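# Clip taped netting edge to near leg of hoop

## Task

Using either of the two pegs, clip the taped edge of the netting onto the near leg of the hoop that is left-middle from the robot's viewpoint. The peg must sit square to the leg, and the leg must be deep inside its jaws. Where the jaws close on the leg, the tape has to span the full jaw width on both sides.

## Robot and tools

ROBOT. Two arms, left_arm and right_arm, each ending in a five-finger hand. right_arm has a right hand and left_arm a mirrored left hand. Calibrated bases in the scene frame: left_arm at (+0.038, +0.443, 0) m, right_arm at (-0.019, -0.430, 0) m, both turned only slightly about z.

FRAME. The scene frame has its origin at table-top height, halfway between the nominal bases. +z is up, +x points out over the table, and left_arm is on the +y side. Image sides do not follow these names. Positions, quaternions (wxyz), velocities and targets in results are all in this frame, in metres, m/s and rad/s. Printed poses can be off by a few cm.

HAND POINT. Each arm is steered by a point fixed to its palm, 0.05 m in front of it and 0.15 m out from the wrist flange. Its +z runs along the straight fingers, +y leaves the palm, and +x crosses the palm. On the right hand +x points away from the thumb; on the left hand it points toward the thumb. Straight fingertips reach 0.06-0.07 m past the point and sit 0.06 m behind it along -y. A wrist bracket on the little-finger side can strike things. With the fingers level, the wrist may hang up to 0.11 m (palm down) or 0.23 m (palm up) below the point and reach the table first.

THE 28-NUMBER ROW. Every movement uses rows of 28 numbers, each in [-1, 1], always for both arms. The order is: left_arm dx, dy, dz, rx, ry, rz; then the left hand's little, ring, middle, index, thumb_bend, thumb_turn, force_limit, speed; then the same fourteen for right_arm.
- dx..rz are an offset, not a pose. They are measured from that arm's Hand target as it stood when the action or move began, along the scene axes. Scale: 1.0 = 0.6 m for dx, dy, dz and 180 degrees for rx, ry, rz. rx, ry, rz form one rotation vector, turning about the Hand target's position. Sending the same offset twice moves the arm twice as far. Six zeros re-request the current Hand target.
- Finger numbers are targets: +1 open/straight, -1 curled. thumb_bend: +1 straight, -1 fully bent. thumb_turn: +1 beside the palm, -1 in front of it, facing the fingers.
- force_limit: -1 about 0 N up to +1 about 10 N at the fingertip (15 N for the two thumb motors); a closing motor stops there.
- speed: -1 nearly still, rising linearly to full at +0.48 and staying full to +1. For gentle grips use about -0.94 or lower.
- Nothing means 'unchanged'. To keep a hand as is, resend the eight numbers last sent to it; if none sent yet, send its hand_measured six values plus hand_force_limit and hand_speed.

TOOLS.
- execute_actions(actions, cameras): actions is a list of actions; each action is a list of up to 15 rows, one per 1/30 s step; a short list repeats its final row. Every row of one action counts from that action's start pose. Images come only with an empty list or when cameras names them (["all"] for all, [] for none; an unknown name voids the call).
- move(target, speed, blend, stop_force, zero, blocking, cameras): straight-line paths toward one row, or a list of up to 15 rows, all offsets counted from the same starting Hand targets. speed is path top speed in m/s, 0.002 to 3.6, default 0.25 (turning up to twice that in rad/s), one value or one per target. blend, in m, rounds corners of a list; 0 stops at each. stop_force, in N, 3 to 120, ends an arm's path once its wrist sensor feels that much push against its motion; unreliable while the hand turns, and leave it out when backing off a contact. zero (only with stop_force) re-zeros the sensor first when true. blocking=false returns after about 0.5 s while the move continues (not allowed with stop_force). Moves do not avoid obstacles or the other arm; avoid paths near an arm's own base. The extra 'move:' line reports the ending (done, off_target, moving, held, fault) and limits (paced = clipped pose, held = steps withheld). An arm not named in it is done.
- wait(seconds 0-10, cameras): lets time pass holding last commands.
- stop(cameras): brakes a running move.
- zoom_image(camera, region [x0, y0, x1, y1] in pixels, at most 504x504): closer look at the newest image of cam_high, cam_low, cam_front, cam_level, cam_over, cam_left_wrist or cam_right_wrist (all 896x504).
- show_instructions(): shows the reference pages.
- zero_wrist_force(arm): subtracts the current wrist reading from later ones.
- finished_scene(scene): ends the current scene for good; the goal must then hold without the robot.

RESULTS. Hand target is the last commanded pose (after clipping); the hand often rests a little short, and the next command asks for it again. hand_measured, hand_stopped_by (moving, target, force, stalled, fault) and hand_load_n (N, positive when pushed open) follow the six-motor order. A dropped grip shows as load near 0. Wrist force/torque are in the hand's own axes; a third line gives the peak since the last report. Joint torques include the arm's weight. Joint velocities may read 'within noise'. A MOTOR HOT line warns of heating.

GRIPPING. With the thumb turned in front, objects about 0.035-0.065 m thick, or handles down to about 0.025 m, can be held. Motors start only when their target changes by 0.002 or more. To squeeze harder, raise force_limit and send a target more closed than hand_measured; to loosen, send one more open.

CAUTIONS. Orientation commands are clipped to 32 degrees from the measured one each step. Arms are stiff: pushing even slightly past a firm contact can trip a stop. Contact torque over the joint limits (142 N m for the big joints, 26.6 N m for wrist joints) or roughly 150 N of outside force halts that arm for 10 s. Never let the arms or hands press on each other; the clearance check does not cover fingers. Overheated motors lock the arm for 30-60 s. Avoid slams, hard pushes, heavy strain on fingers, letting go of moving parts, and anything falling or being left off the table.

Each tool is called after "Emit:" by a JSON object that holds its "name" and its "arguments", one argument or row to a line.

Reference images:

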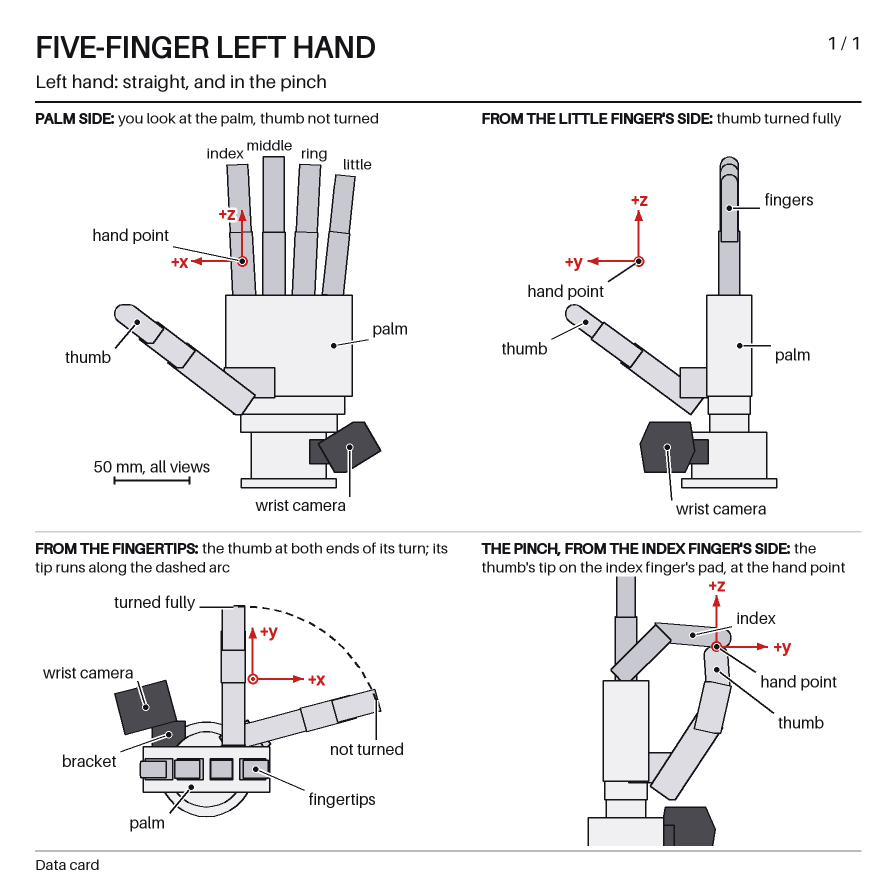

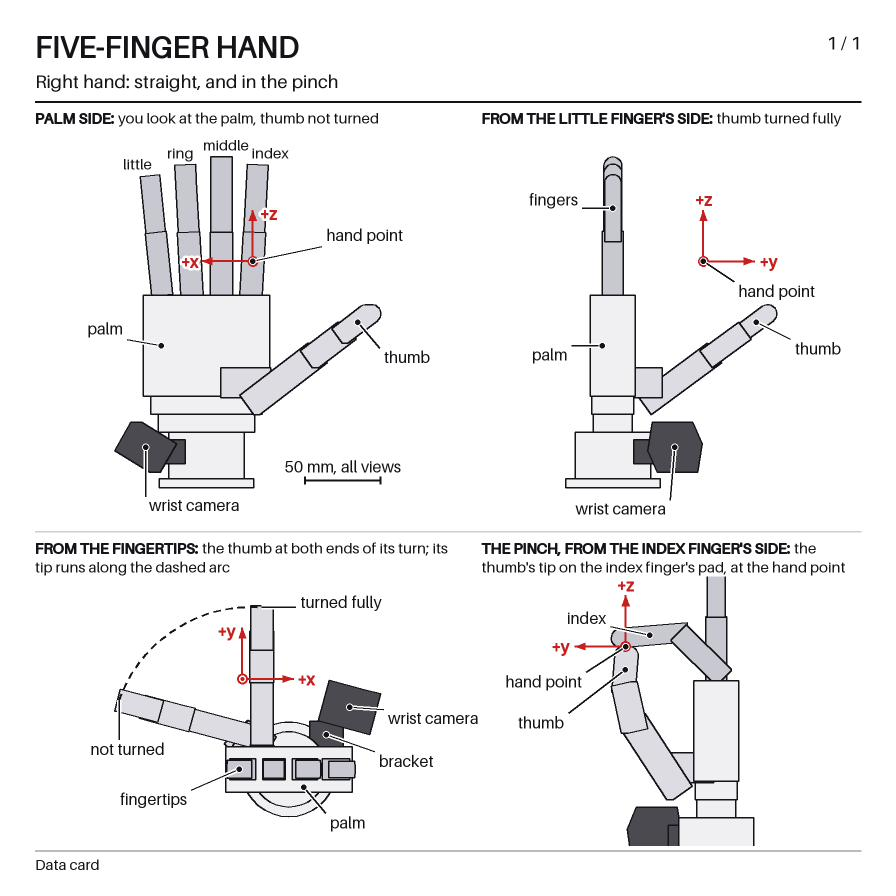

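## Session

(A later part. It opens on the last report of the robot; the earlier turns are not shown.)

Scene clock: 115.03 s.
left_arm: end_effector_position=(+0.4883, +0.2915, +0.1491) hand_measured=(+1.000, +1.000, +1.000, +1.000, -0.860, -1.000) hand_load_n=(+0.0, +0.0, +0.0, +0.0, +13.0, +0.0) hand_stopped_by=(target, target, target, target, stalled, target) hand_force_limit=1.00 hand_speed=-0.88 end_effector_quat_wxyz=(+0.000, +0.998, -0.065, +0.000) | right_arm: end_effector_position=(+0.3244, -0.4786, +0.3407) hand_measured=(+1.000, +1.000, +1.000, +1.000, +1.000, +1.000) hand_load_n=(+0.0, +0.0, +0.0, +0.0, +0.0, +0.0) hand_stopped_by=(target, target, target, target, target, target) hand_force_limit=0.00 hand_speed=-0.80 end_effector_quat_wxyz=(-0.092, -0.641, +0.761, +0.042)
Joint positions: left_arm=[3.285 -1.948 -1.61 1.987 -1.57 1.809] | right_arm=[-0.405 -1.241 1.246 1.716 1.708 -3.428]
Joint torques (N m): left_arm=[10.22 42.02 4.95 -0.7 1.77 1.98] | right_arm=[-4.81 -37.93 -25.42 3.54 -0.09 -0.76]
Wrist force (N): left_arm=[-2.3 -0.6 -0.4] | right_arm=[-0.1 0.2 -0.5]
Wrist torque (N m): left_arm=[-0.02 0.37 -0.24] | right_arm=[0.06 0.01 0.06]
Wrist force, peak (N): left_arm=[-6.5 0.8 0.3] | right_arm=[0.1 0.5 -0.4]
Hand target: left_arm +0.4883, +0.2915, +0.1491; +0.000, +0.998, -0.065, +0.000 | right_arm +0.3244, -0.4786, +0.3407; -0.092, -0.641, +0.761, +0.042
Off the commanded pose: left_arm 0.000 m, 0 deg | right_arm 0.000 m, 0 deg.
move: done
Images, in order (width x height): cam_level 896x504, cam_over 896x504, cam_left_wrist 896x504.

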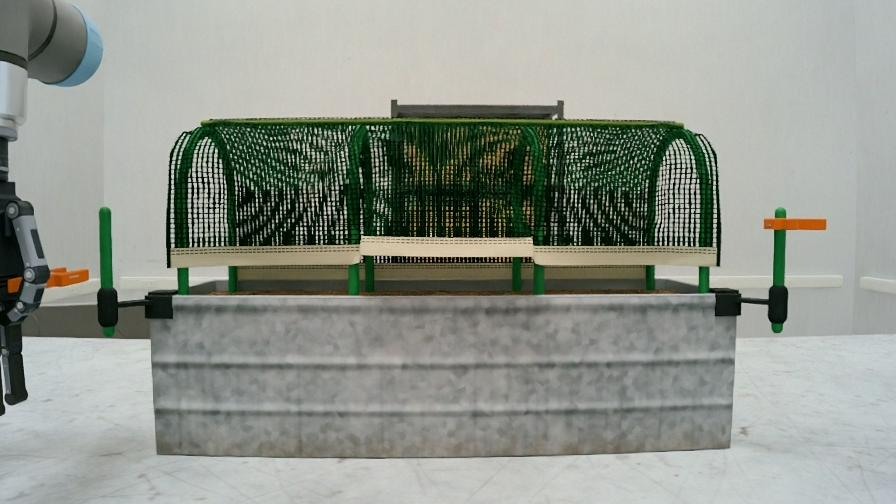

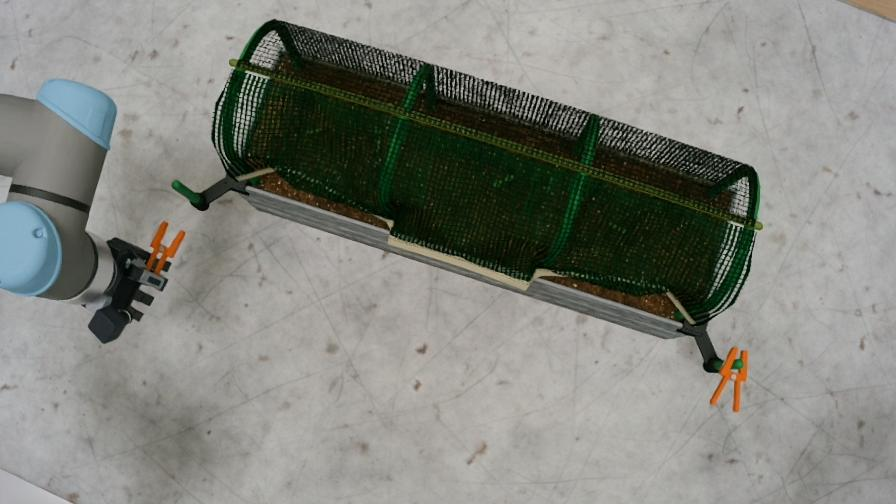

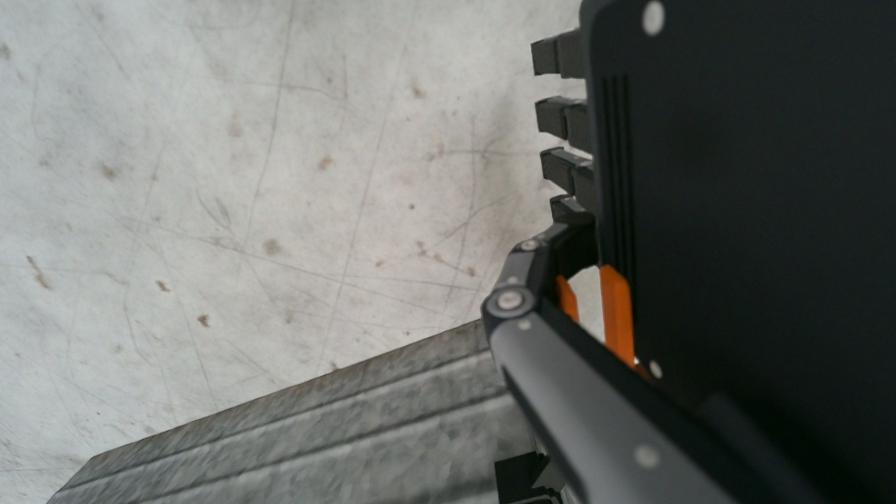

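Emit:
{"name": "move", "arguments": {
  "target": [
    [-0.022, 0, 0.0367, 0, 0.0222, 0, 1, 1, 1, 1, -0.87, -1, 1, -0.88, 0, 0, 0, 0, 0, 0, 1, 1, 1, 1, 1, 1, 0, -0.8],
    [-0.022, -0.3758, 0.0367, 0, 0.0222, 0, 1, 1, 1, 1, -0.87, -1, 1, -0.88, 0, 0, 0, 0, 0, 0, 1, 1, 1, 1, 1, 1, 0, -0.8]
  ],
  "speed": 0.12,
  "blend": 0.01,
  "cameras": ["cam_over", "cam_level", "cam_left_wrist", "cam_low"]
}}

Emit:
{"name": "zoom_image", "arguments": {
  "camera": "cam_over",
  "region": [300, 190, 420, 310]
}}

Emit:
{"name": "zoom_image", "arguments": {
  "camera": "cam_level",
  "region": [300, 200, 420, 320]
}}

Emit:
{"name": "zoom_image", "arguments": {
  "camera": "cam_left_wrist",
  "region": [440, 230, 700, 480]
}}

Scene clock: 121.37 s.
left_arm: end_effector_position=(+0.4751, +0.0661, +0.1711) hand_measured=(+1.000, +1.000, +1.000, +1.000, -0.860, -1.000) hand_load_n=(+0.0, +0.0, +0.0, +0.0, +13.5, +0.0) hand_stopped_by=(target, target, target, target, stalled, target) hand_force_limit=1.00 hand_speed=-0.88 end_effector_quat_wxyz=(+0.003, +0.997, -0.065, -0.034) | right_arm: end_effector_position=(+0.3244, -0.4786, +0.3407) hand_measured=(+1.000, +1.000, +1.000, +1.000, +1.000, +1.000) hand_load_n=(+0.0, +0.0, +0.0, +0.0, +0.0, +0.0) hand_stopped_by=(target, target, target, target, target, target) hand_force_limit=0.00 hand_speed=-0.80 end_effector_quat_wxyz=(-0.092, -0.641, +0.761, +0.042)
Joint positions: left_arm=[2.802 -2.162 -1.237 1.763 -1.545 1.327] | right_arm=[-0.405 -1.241 1.246 1.716 1.708 -3.428]
Joint torques (N m): left_arm=[-11.74 31.93 27.44 -4.09 -1.19 -1.98] | right_arm=[-4.68 -37.59 -24.93 3.47 -0.08 -0.58]
Wrist force (N): left_arm=[-2.3 -0.6 -0.4] | right_arm=[0.0 0.1 0.0]
Wrist torque (N m): left_arm=[0.00 0.35 -0.08] | right_arm=[0.02 -0.02 0.06]
Wrist force, peak (N): left_arm=[-2.6 -0.5 -0.5] | right_arm=[0.0 0.4 -0.4]
Hand target: left_arm +0.4751, +0.0660, +0.1711; +0.002, +0.997, -0.065, -0.035 | right_arm +0.3244, -0.4786, +0.3407; -0.092, -0.641, +0.761, +0.042
Off the commanded pose: left_arm 0.000 m, 0 deg | right_arm 0.000 m, 0 deg.
move: done
Images, in order (width x height): cam_low 896x504, cam_level 896x504, cam_over 896x504, cam_left_wrist 896x504.

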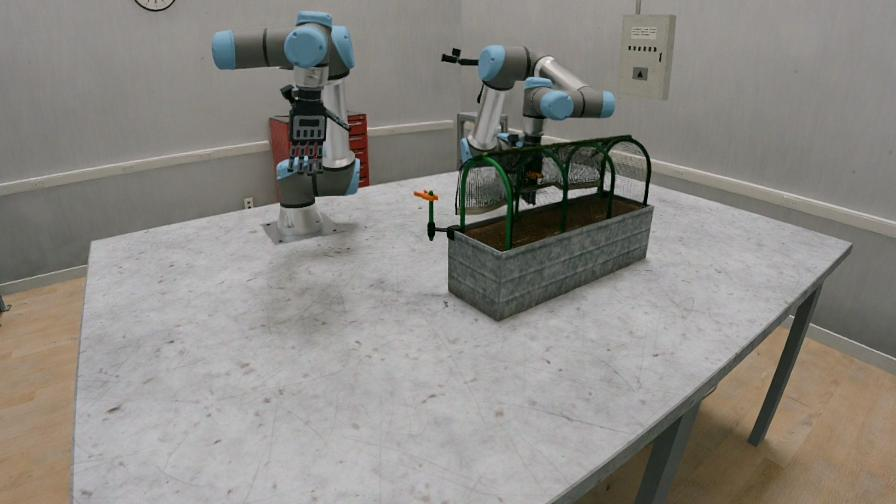

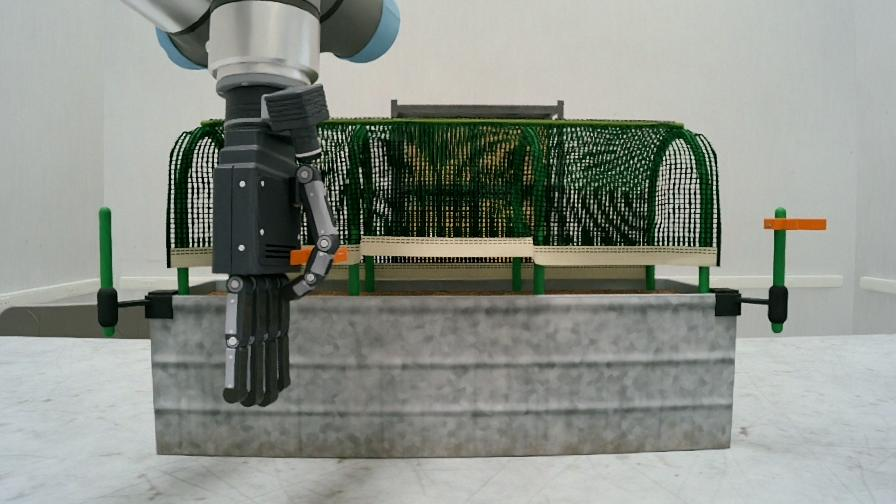

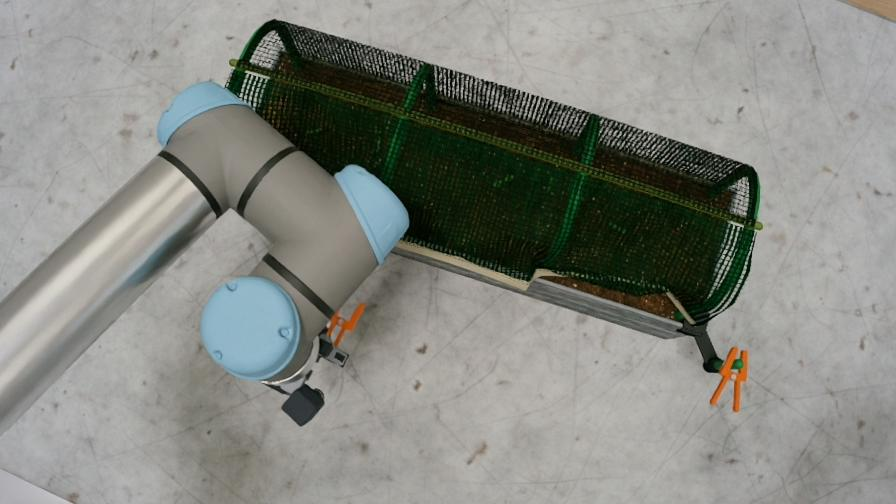

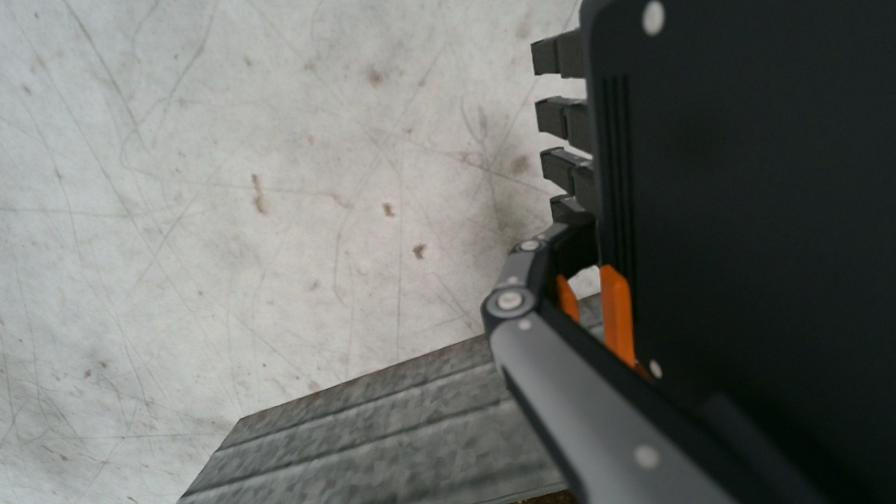

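Scaled by 4.200 from the camera's 896x504 image, which has a finer 1280x720 frame.

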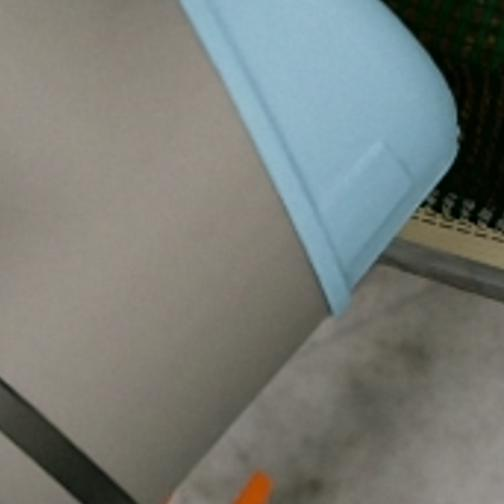

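Scaled by 4.200 from the camera's 896x504 image, which has a finer 1280x720 frame.

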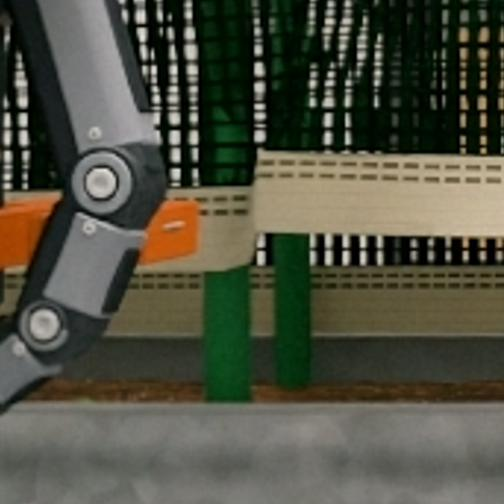

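Scaled by 1.938 from the camera's 896x504 image, which has a finer 1280x720 frame.

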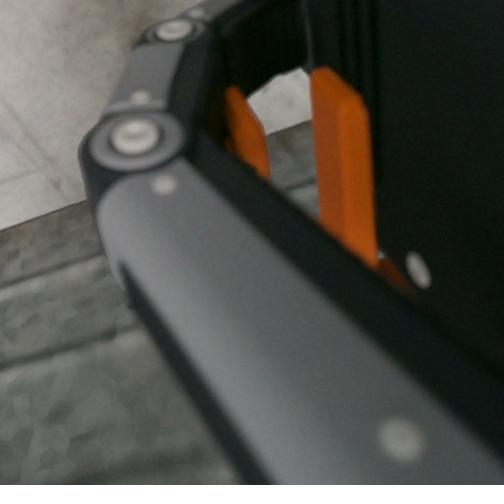

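Emit:
{"name": "execute_actions", "arguments": {
  "actions": [],
  "cameras": ["cam_high", "cam_front"]
}}

Emit:
{"name": "zoom_image", "arguments": {
  "camera": "cam_high",
  "region": [300, 150, 600, 400]
}}

Scene clock: 122.30 s.
left_arm: end_effector_position=(+0.4751, +0.0660, +0.1711) hand_measured=(+1.000, +1.000, +1.000, +1.000, -0.860, -1.000) hand_load_n=(+0.0, +0.0, +0.0, +0.0, +13.5, +0.0) hand_stopped_by=(target, target, target, target, stalled, target) hand_force_limit=1.00 hand_speed=-0.88 end_effector_quat_wxyz=(+0.002, +0.997, -0.065, -0.035) | right_arm: end_effector_position=(+0.3244, -0.4786, +0.3407) hand_measured=(+1.000, +1.000, +1.000, +1.000, +1.000, +1.000) hand_load_n=(+0.0, -0.5, +0.0, +0.0, +0.0, +0.0) hand_stopped_by=(target, target, target, target, target, target) hand_force_limit=0.00 hand_speed=-0.80 end_effector_quat_wxyz=(-0.092, -0.641, +0.761, +0.042)
Joint positions: left_arm=[2.802 -2.162 -1.237 1.763 -1.545 1.327] | right_arm=[-0.405 -1.241 1.246 1.716 1.708 -3.428]
Joint velocities: within noise
Joint torques (N m): left_arm=[-10.69 33.85 30.23 -4.25 -1.37 -1.81] | right_arm=[-4.93 -37.96 -25.05 3.48 -0.2 -0.76]
Wrist force (N): left_arm=[-2.2 -0.6 -0.1] | right_arm=[0.0 0.2 0.2]
Wrist torque (N m): left_arm=[-0.02 0.34 -0.08] | right_arm=[0.01 -0.02 0.07]
Wrist force, peak (N): left_arm=[-2.6 -0.7 -0.1] | right_arm=[0.1 0.5 -0.2]
Hand target: left_arm +0.4751, +0.0660, +0.1711; +0.002, +0.997, -0.065, -0.035 | right_arm +0.3244, -0.4786, +0.3407; -0.092, -0.641, +0.761, +0.042
Off the commanded pose: left_arm 0.000 m, 0 deg | right_arm 0.000 m, 0 deg.
Images, in order (width x height): cam_high 896x504, cam_front 896x504.

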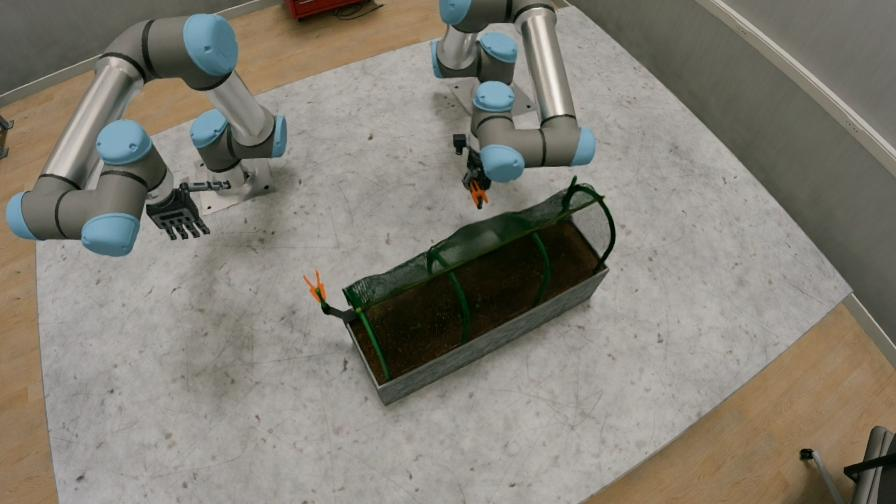

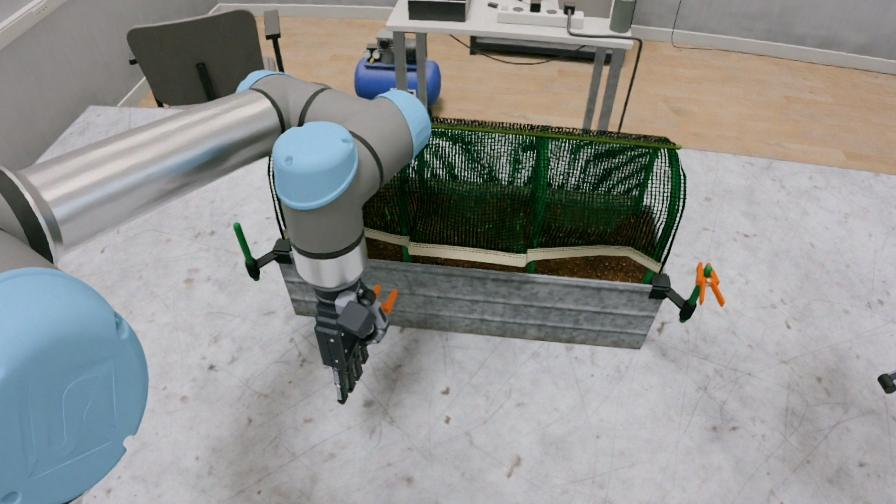

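Scaled by 1.680 from the camera's 896x504 image, which has a finer 1280x720 frame.

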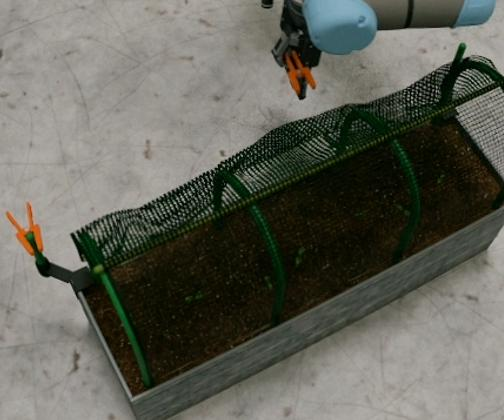

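Emit:
{"name": "zoom_image", "arguments": {
  "camera": "cam_front",
  "region": [340, 220, 460, 340]
}}

Emit:
{"name": "zoom_image", "arguments": {
  "camera": "cam_high",
  "region": [440, 160, 560, 280]
}}

Scaled by 4.200 from the camera's 896x504 image, which has a finer 1280x720 frame.

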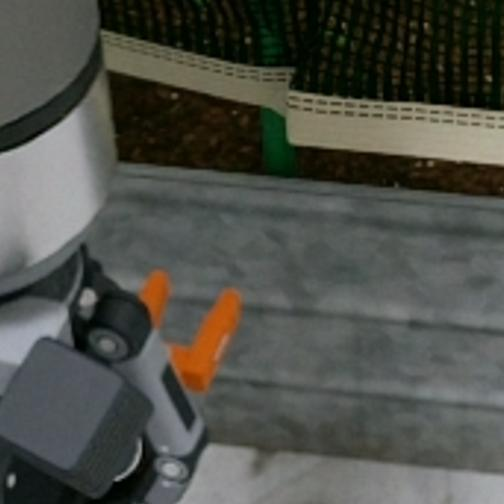

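Scaled by 4.200 from the camera's 896x504 image, which has a finer 1280x720 frame.

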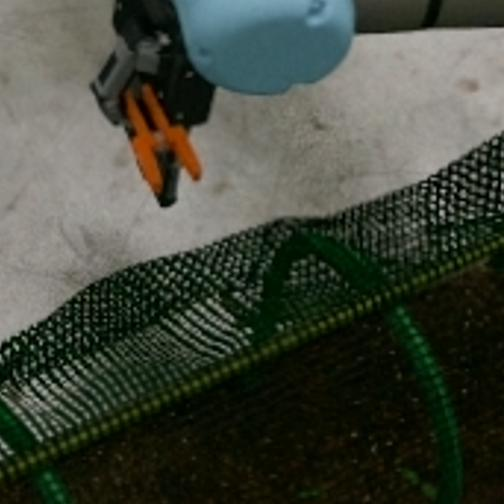

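Emit:
{"name": "move", "arguments": {
  "target": [0.1083, -0.0155, 0, 0, 0, 0.05, 1, 1, 1, 1, -0.87, -1, 1, -0.88, 0, 0, 0, 0, 0, 0, 1, 1, 1, 1, 1, 1, 0, -0.8],
  "speed": 0.08,
  "stop_force": 10,
  "cameras": ["cam_front", "cam_level", "cam_high"]
}}

Emit:
{"name": "zoom_image", "arguments": {
  "camera": "cam_front",
  "region": [340, 220, 460, 340]
}}

Emit:
{"name": "zoom_image", "arguments": {
  "camera": "cam_level",
  "region": [300, 200, 420, 320]
}}

Emit:
{"name": "zoom_image", "arguments": {
  "camera": "cam_high",
  "region": [440, 160, 560, 280]
}}

Scene clock: 125.57 s.
left_arm: end_effector_position=(+0.5401, +0.0567, +0.1711) hand_measured=(+1.000, +1.000, +1.000, +1.000, -0.860, -1.000) hand_load_n=(+0.0, +0.0, +0.0, +0.0, +13.5, +0.0) hand_stopped_by=(target, target, target, target, stalled, target) hand_force_limit=1.00 hand_speed=-0.88 end_effector_quat_wxyz=(+0.005, +0.999, +0.013, -0.034) | right_arm: end_effector_position=(+0.3244, -0.4786, +0.3407) hand_measured=(+1.000, +1.000, +1.000, +1.000, +1.000, +1.000) hand_load_n=(+0.0, +0.0, +0.0, +0.0, +0.0, +0.0) hand_stopped_by=(target, target, target, target, target, target) hand_force_limit=0.00 hand_speed=-0.80 end_effector_quat_wxyz=(-0.092, -0.641, +0.761, +0.042)
Joint positions: left_arm=[2.819 -2.297 -1.009 1.675 -1.536 1.188] | right_arm=[-0.405 -1.241 1.246 1.716 1.708 -3.428]
Joint torques (N m): left_arm=[10.54 38.98 30.72 -4.27 -1.08 -1.71] | right_arm=[-5 -37.96 -24.51 3.46 -0.13 -0.73]
Wrist force (N): left_arm=[-1.9 -0.8 0.0] | right_arm=[0.2 0.1 0.0]
Wrist torque (N m): left_arm=[-0.09 0.29 -0.08] | right_arm=[0.02 -0.05 0.07]
Wrist force, peak (N): left_arm=[-2.6 -0.6 -0.3] | right_arm=[-0.3 0.5 0.1]
Hand target: left_arm +0.5401, +0.0567, +0.1711; +0.005, +0.999, +0.013, -0.034 | right_arm +0.3244, -0.4786, +0.3407; -0.092, -0.641, +0.761, +0.042
Off the commanded pose: left_arm 0.000 m, 0 deg | right_arm 0.000 m, 0 deg.
move: done
Images, in order (width x height): cam_high 896x504, cam_front 896x504, cam_level 896x504.

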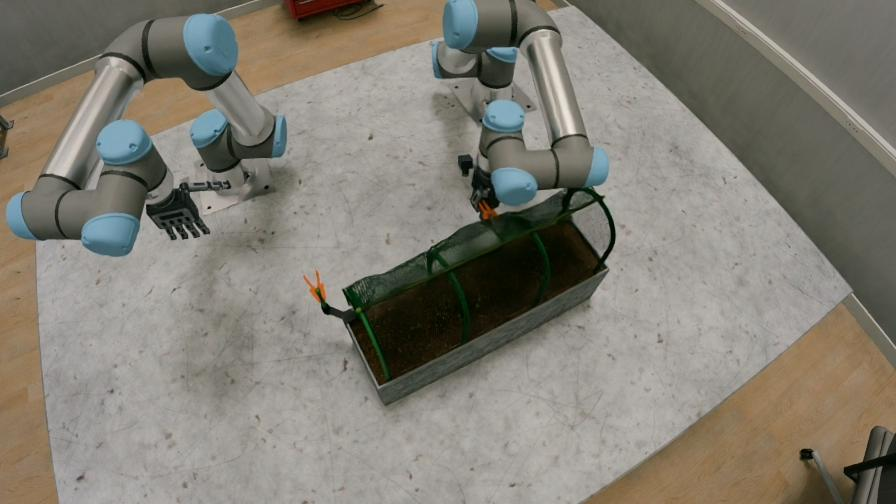

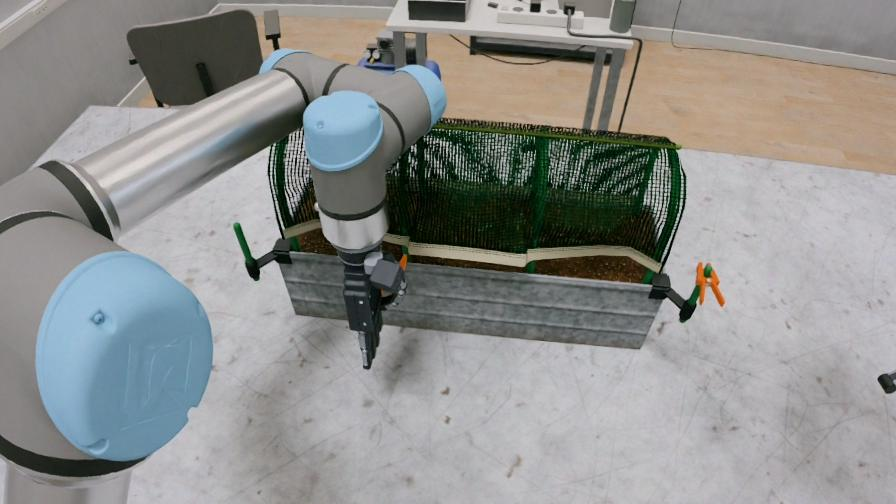

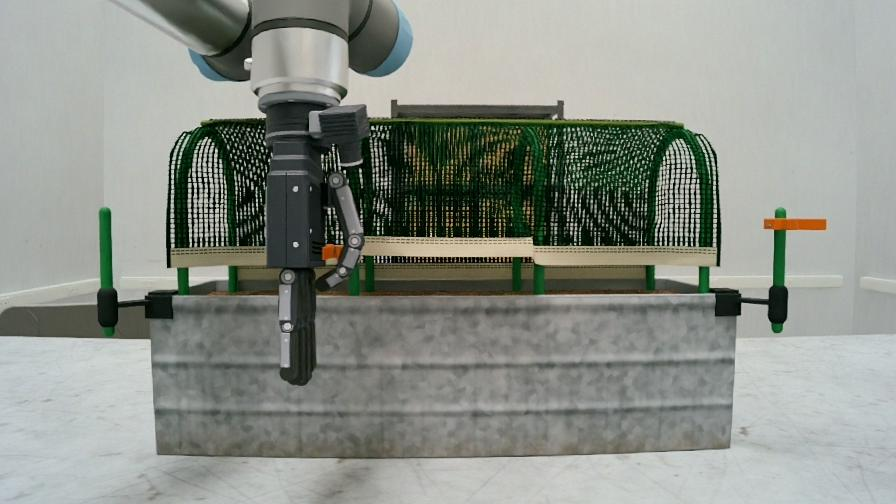

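Scaled by 4.200 from the camera's 896x504 image, which has a finer 1280x720 frame.

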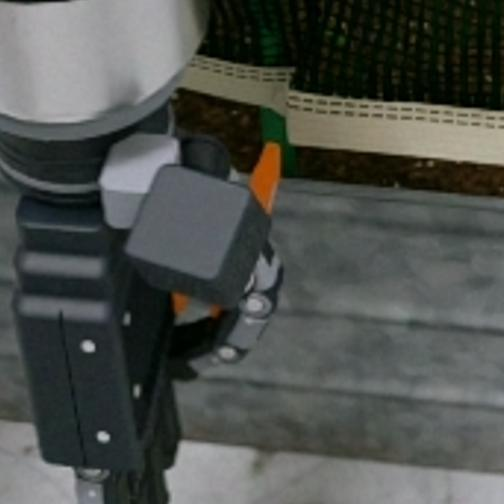

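Scaled by 4.200 from the camera's 896x504 image, which has a finer 1280x720 frame.

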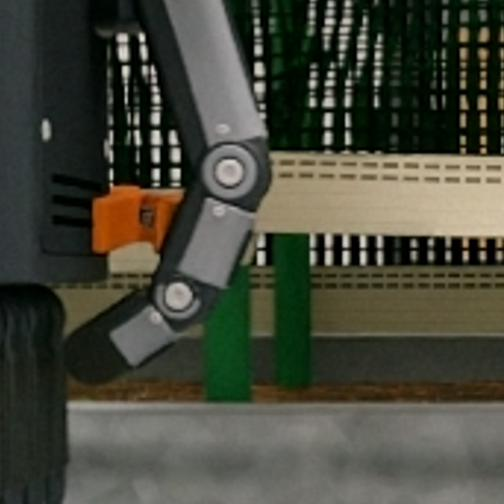

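Scaled by 4.200 from the camera's 896x504 image, which has a finer 1280x720 frame.

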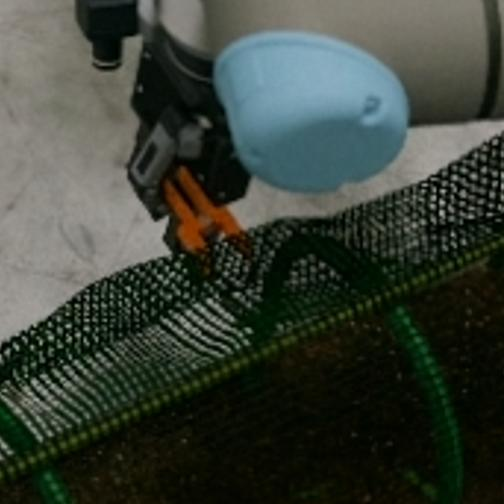

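Emit:
{"name": "move", "arguments": {
  "target": [0.0533, 0.0025, 0, 0, 0, 0, 1, 1, 1, 1, -0.87, -1, 1, -0.88, 0, 0, 0, 0, 0, 0, 1, 1, 1, 1, 1, 1, 0, -0.8],
  "speed": 0.05,
  "stop_force": 10,
  "cameras": ["cam_front", "cam_level", "cam_high", "cam_left_wrist"]
}}

Emit:
{"name": "zoom_image", "arguments": {
  "camera": "cam_front",
  "region": [340, 200, 460, 320]
}}

Emit:
{"name": "zoom_image", "arguments": {
  "camera": "cam_level",
  "region": [300, 200, 420, 320]
}}

Emit:
{"name": "zoom_image", "arguments": {
  "camera": "cam_high",
  "region": [460, 180, 540, 260]
}}

Scene clock: 128.77 s.
left_arm: end_effector_position=(+0.5720, +0.0582, +0.1711) hand_measured=(+1.000, +1.000, +1.000, +1.000, -0.860, -1.000) hand_load_n=(+0.0, +0.0, +0.0, +0.0, +13.5, -0.5) hand_stopped_by=(target, target, target, target, stalled, target) hand_force_limit=1.00 hand_speed=-0.88 end_effector_quat_wxyz=(+0.005, +0.999, +0.013, -0.034) | right_arm: end_effector_position=(+0.3244, -0.4786, +0.3407) hand_measured=(+1.000, +1.000, +1.000, +1.000, +1.000, +1.000) hand_load_n=(+0.0, +0.0, +0.0, +0.0, +0.0, +0.0) hand_stopped_by=(target, target, target, target, target, target) hand_force_limit=0.00 hand_speed=-0.80 end_effector_quat_wxyz=(-0.092, -0.641, +0.761, +0.042)
Joint positions: left_arm=[2.84 -2.374 -0.873 1.616 -1.538 1.209] | right_arm=[-0.405 -1.241 1.246 1.716 1.708 -3.428]
Joint torques (N m): left_arm=[10 41.33 30.12 -4.29 -1.31 1.86] | right_arm=[-4.66 -37.76 -24.98 3.41 -0.13 -0.78]
Wrist force (N): left_arm=[-1.7 -0.5 0.0] | right_arm=[-0.1 0.2 0.1]
Wrist torque (N m): left_arm=[-0.02 0.27 -0.26] | right_arm=[0.03 0.00 0.05]
Wrist force, peak (N): left_arm=[-2.3 -1.0 0.2] | right_arm=[0.0 0.5 -0.3]
Hand target: left_arm +0.5720, +0.0582, +0.1711; +0.005, +0.999, +0.013, -0.034 | right_arm +0.3244, -0.4786, +0.3407; -0.092, -0.641, +0.761, +0.042
Off the commanded pose: left_arm 0.000 m, 0 deg | right_arm 0.000 m, 0 deg.
move: done
Images, in order (width x height): cam_high 896x504, cam_front 896x504, cam_level 896x504, cam_left_wrist 896x504.

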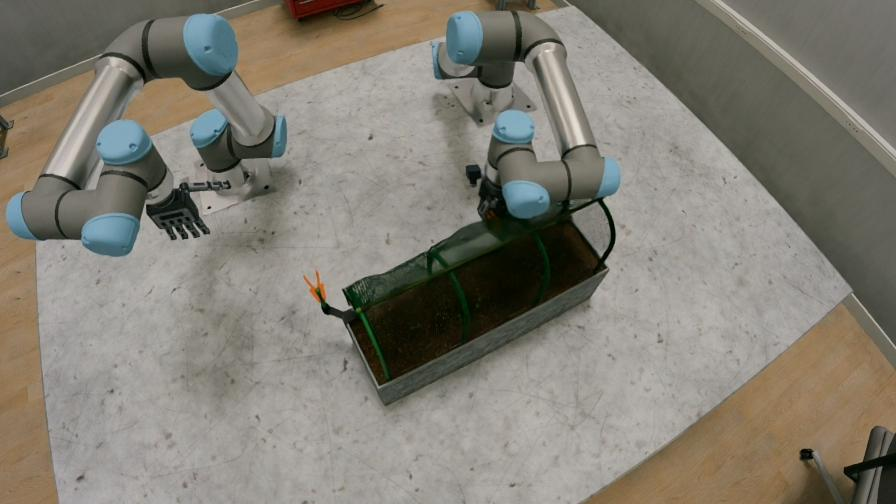

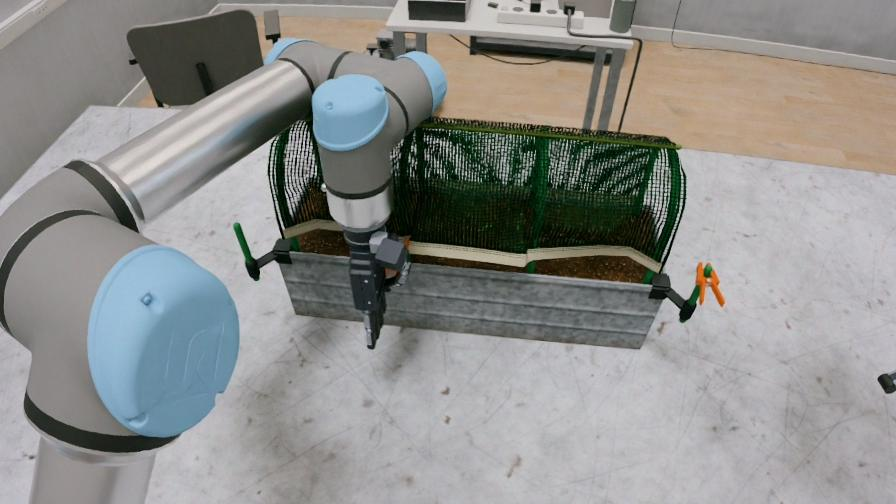

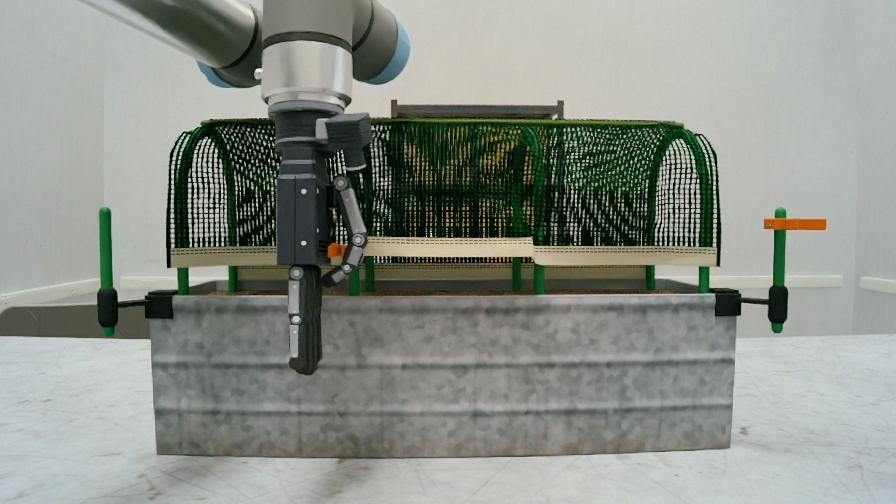

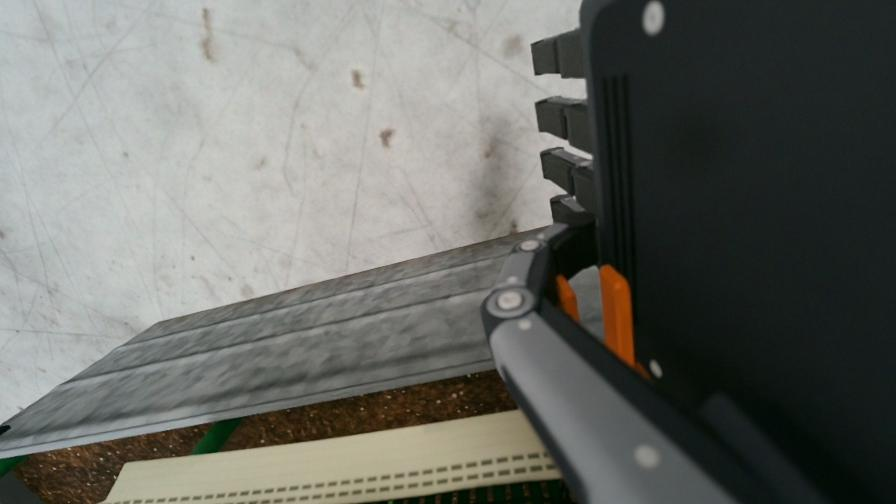

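Scaled by 4.200 from the camera's 896x504 image, which has a finer 1280x720 frame.

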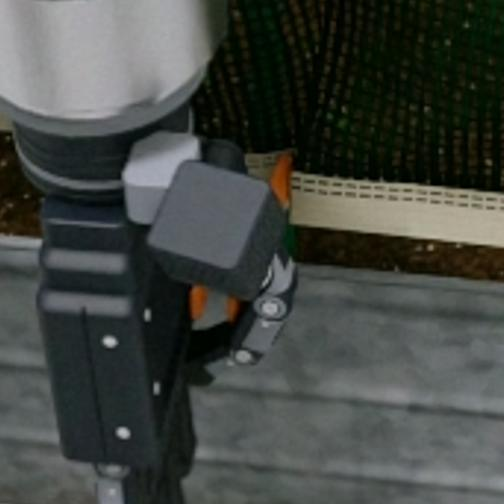

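Scaled by 4.200 from the camera's 896x504 image, which has a finer 1280x720 frame.

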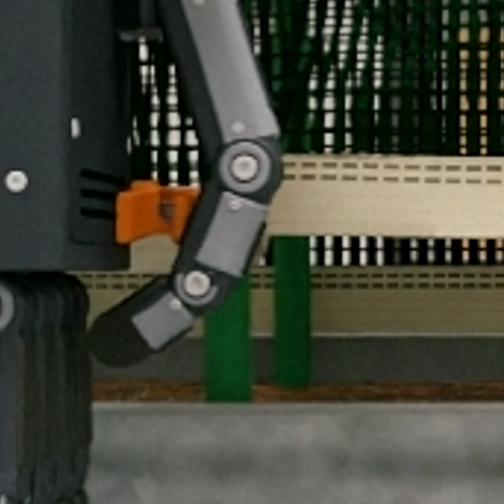

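Scaled by 6.300 from the camera's 896x504 image, which has a finer 1280x720 frame.

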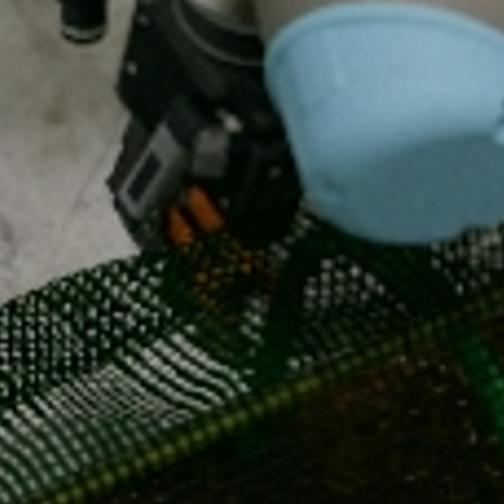

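Emit:
{"name": "zoom_image", "arguments": {
  "camera": "cam_front",
  "region": [380, 215, 440, 275]
}}

Emit:
{"name": "zoom_image", "arguments": {
  "camera": "cam_level",
  "region": [320, 225, 380, 285]
}}

Emit:
{"name": "zoom_image", "arguments": {
  "camera": "cam_left_wrist",
  "region": [440, 300, 700, 504]
}}

Scaled by 8.400 from the camera's 896x504 image, which has a finer 1280x720 frame.

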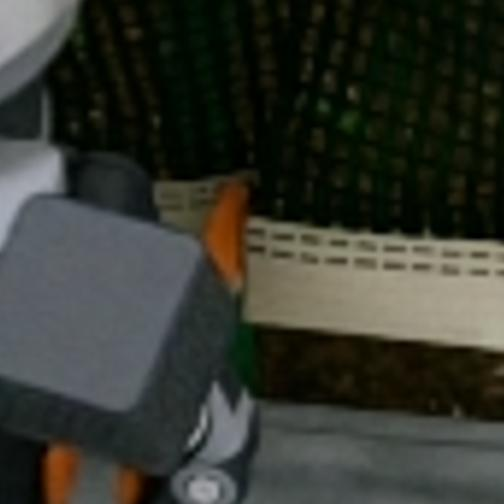

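Scaled by 8.400 from the camera's 896x504 image, which has a finer 1280x720 frame.

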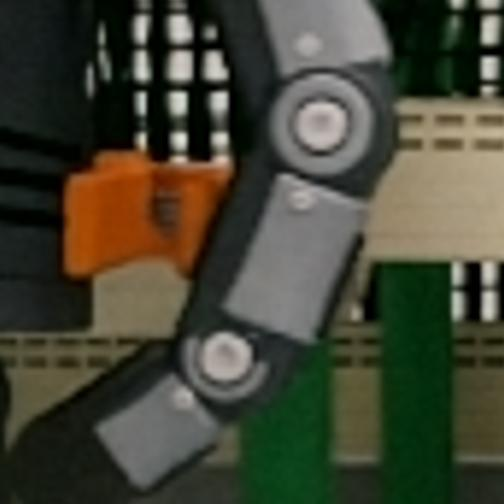

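Scaled by 1.938 from the camera's 896x504 image, which has a finer 1280x720 frame.

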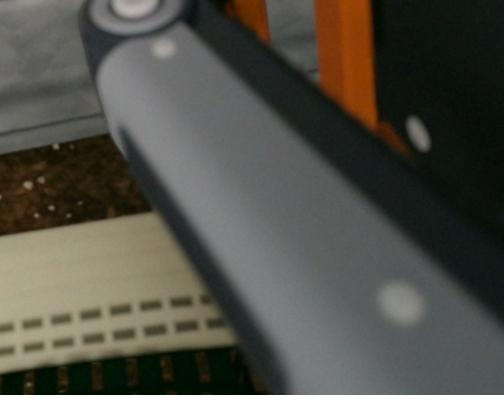

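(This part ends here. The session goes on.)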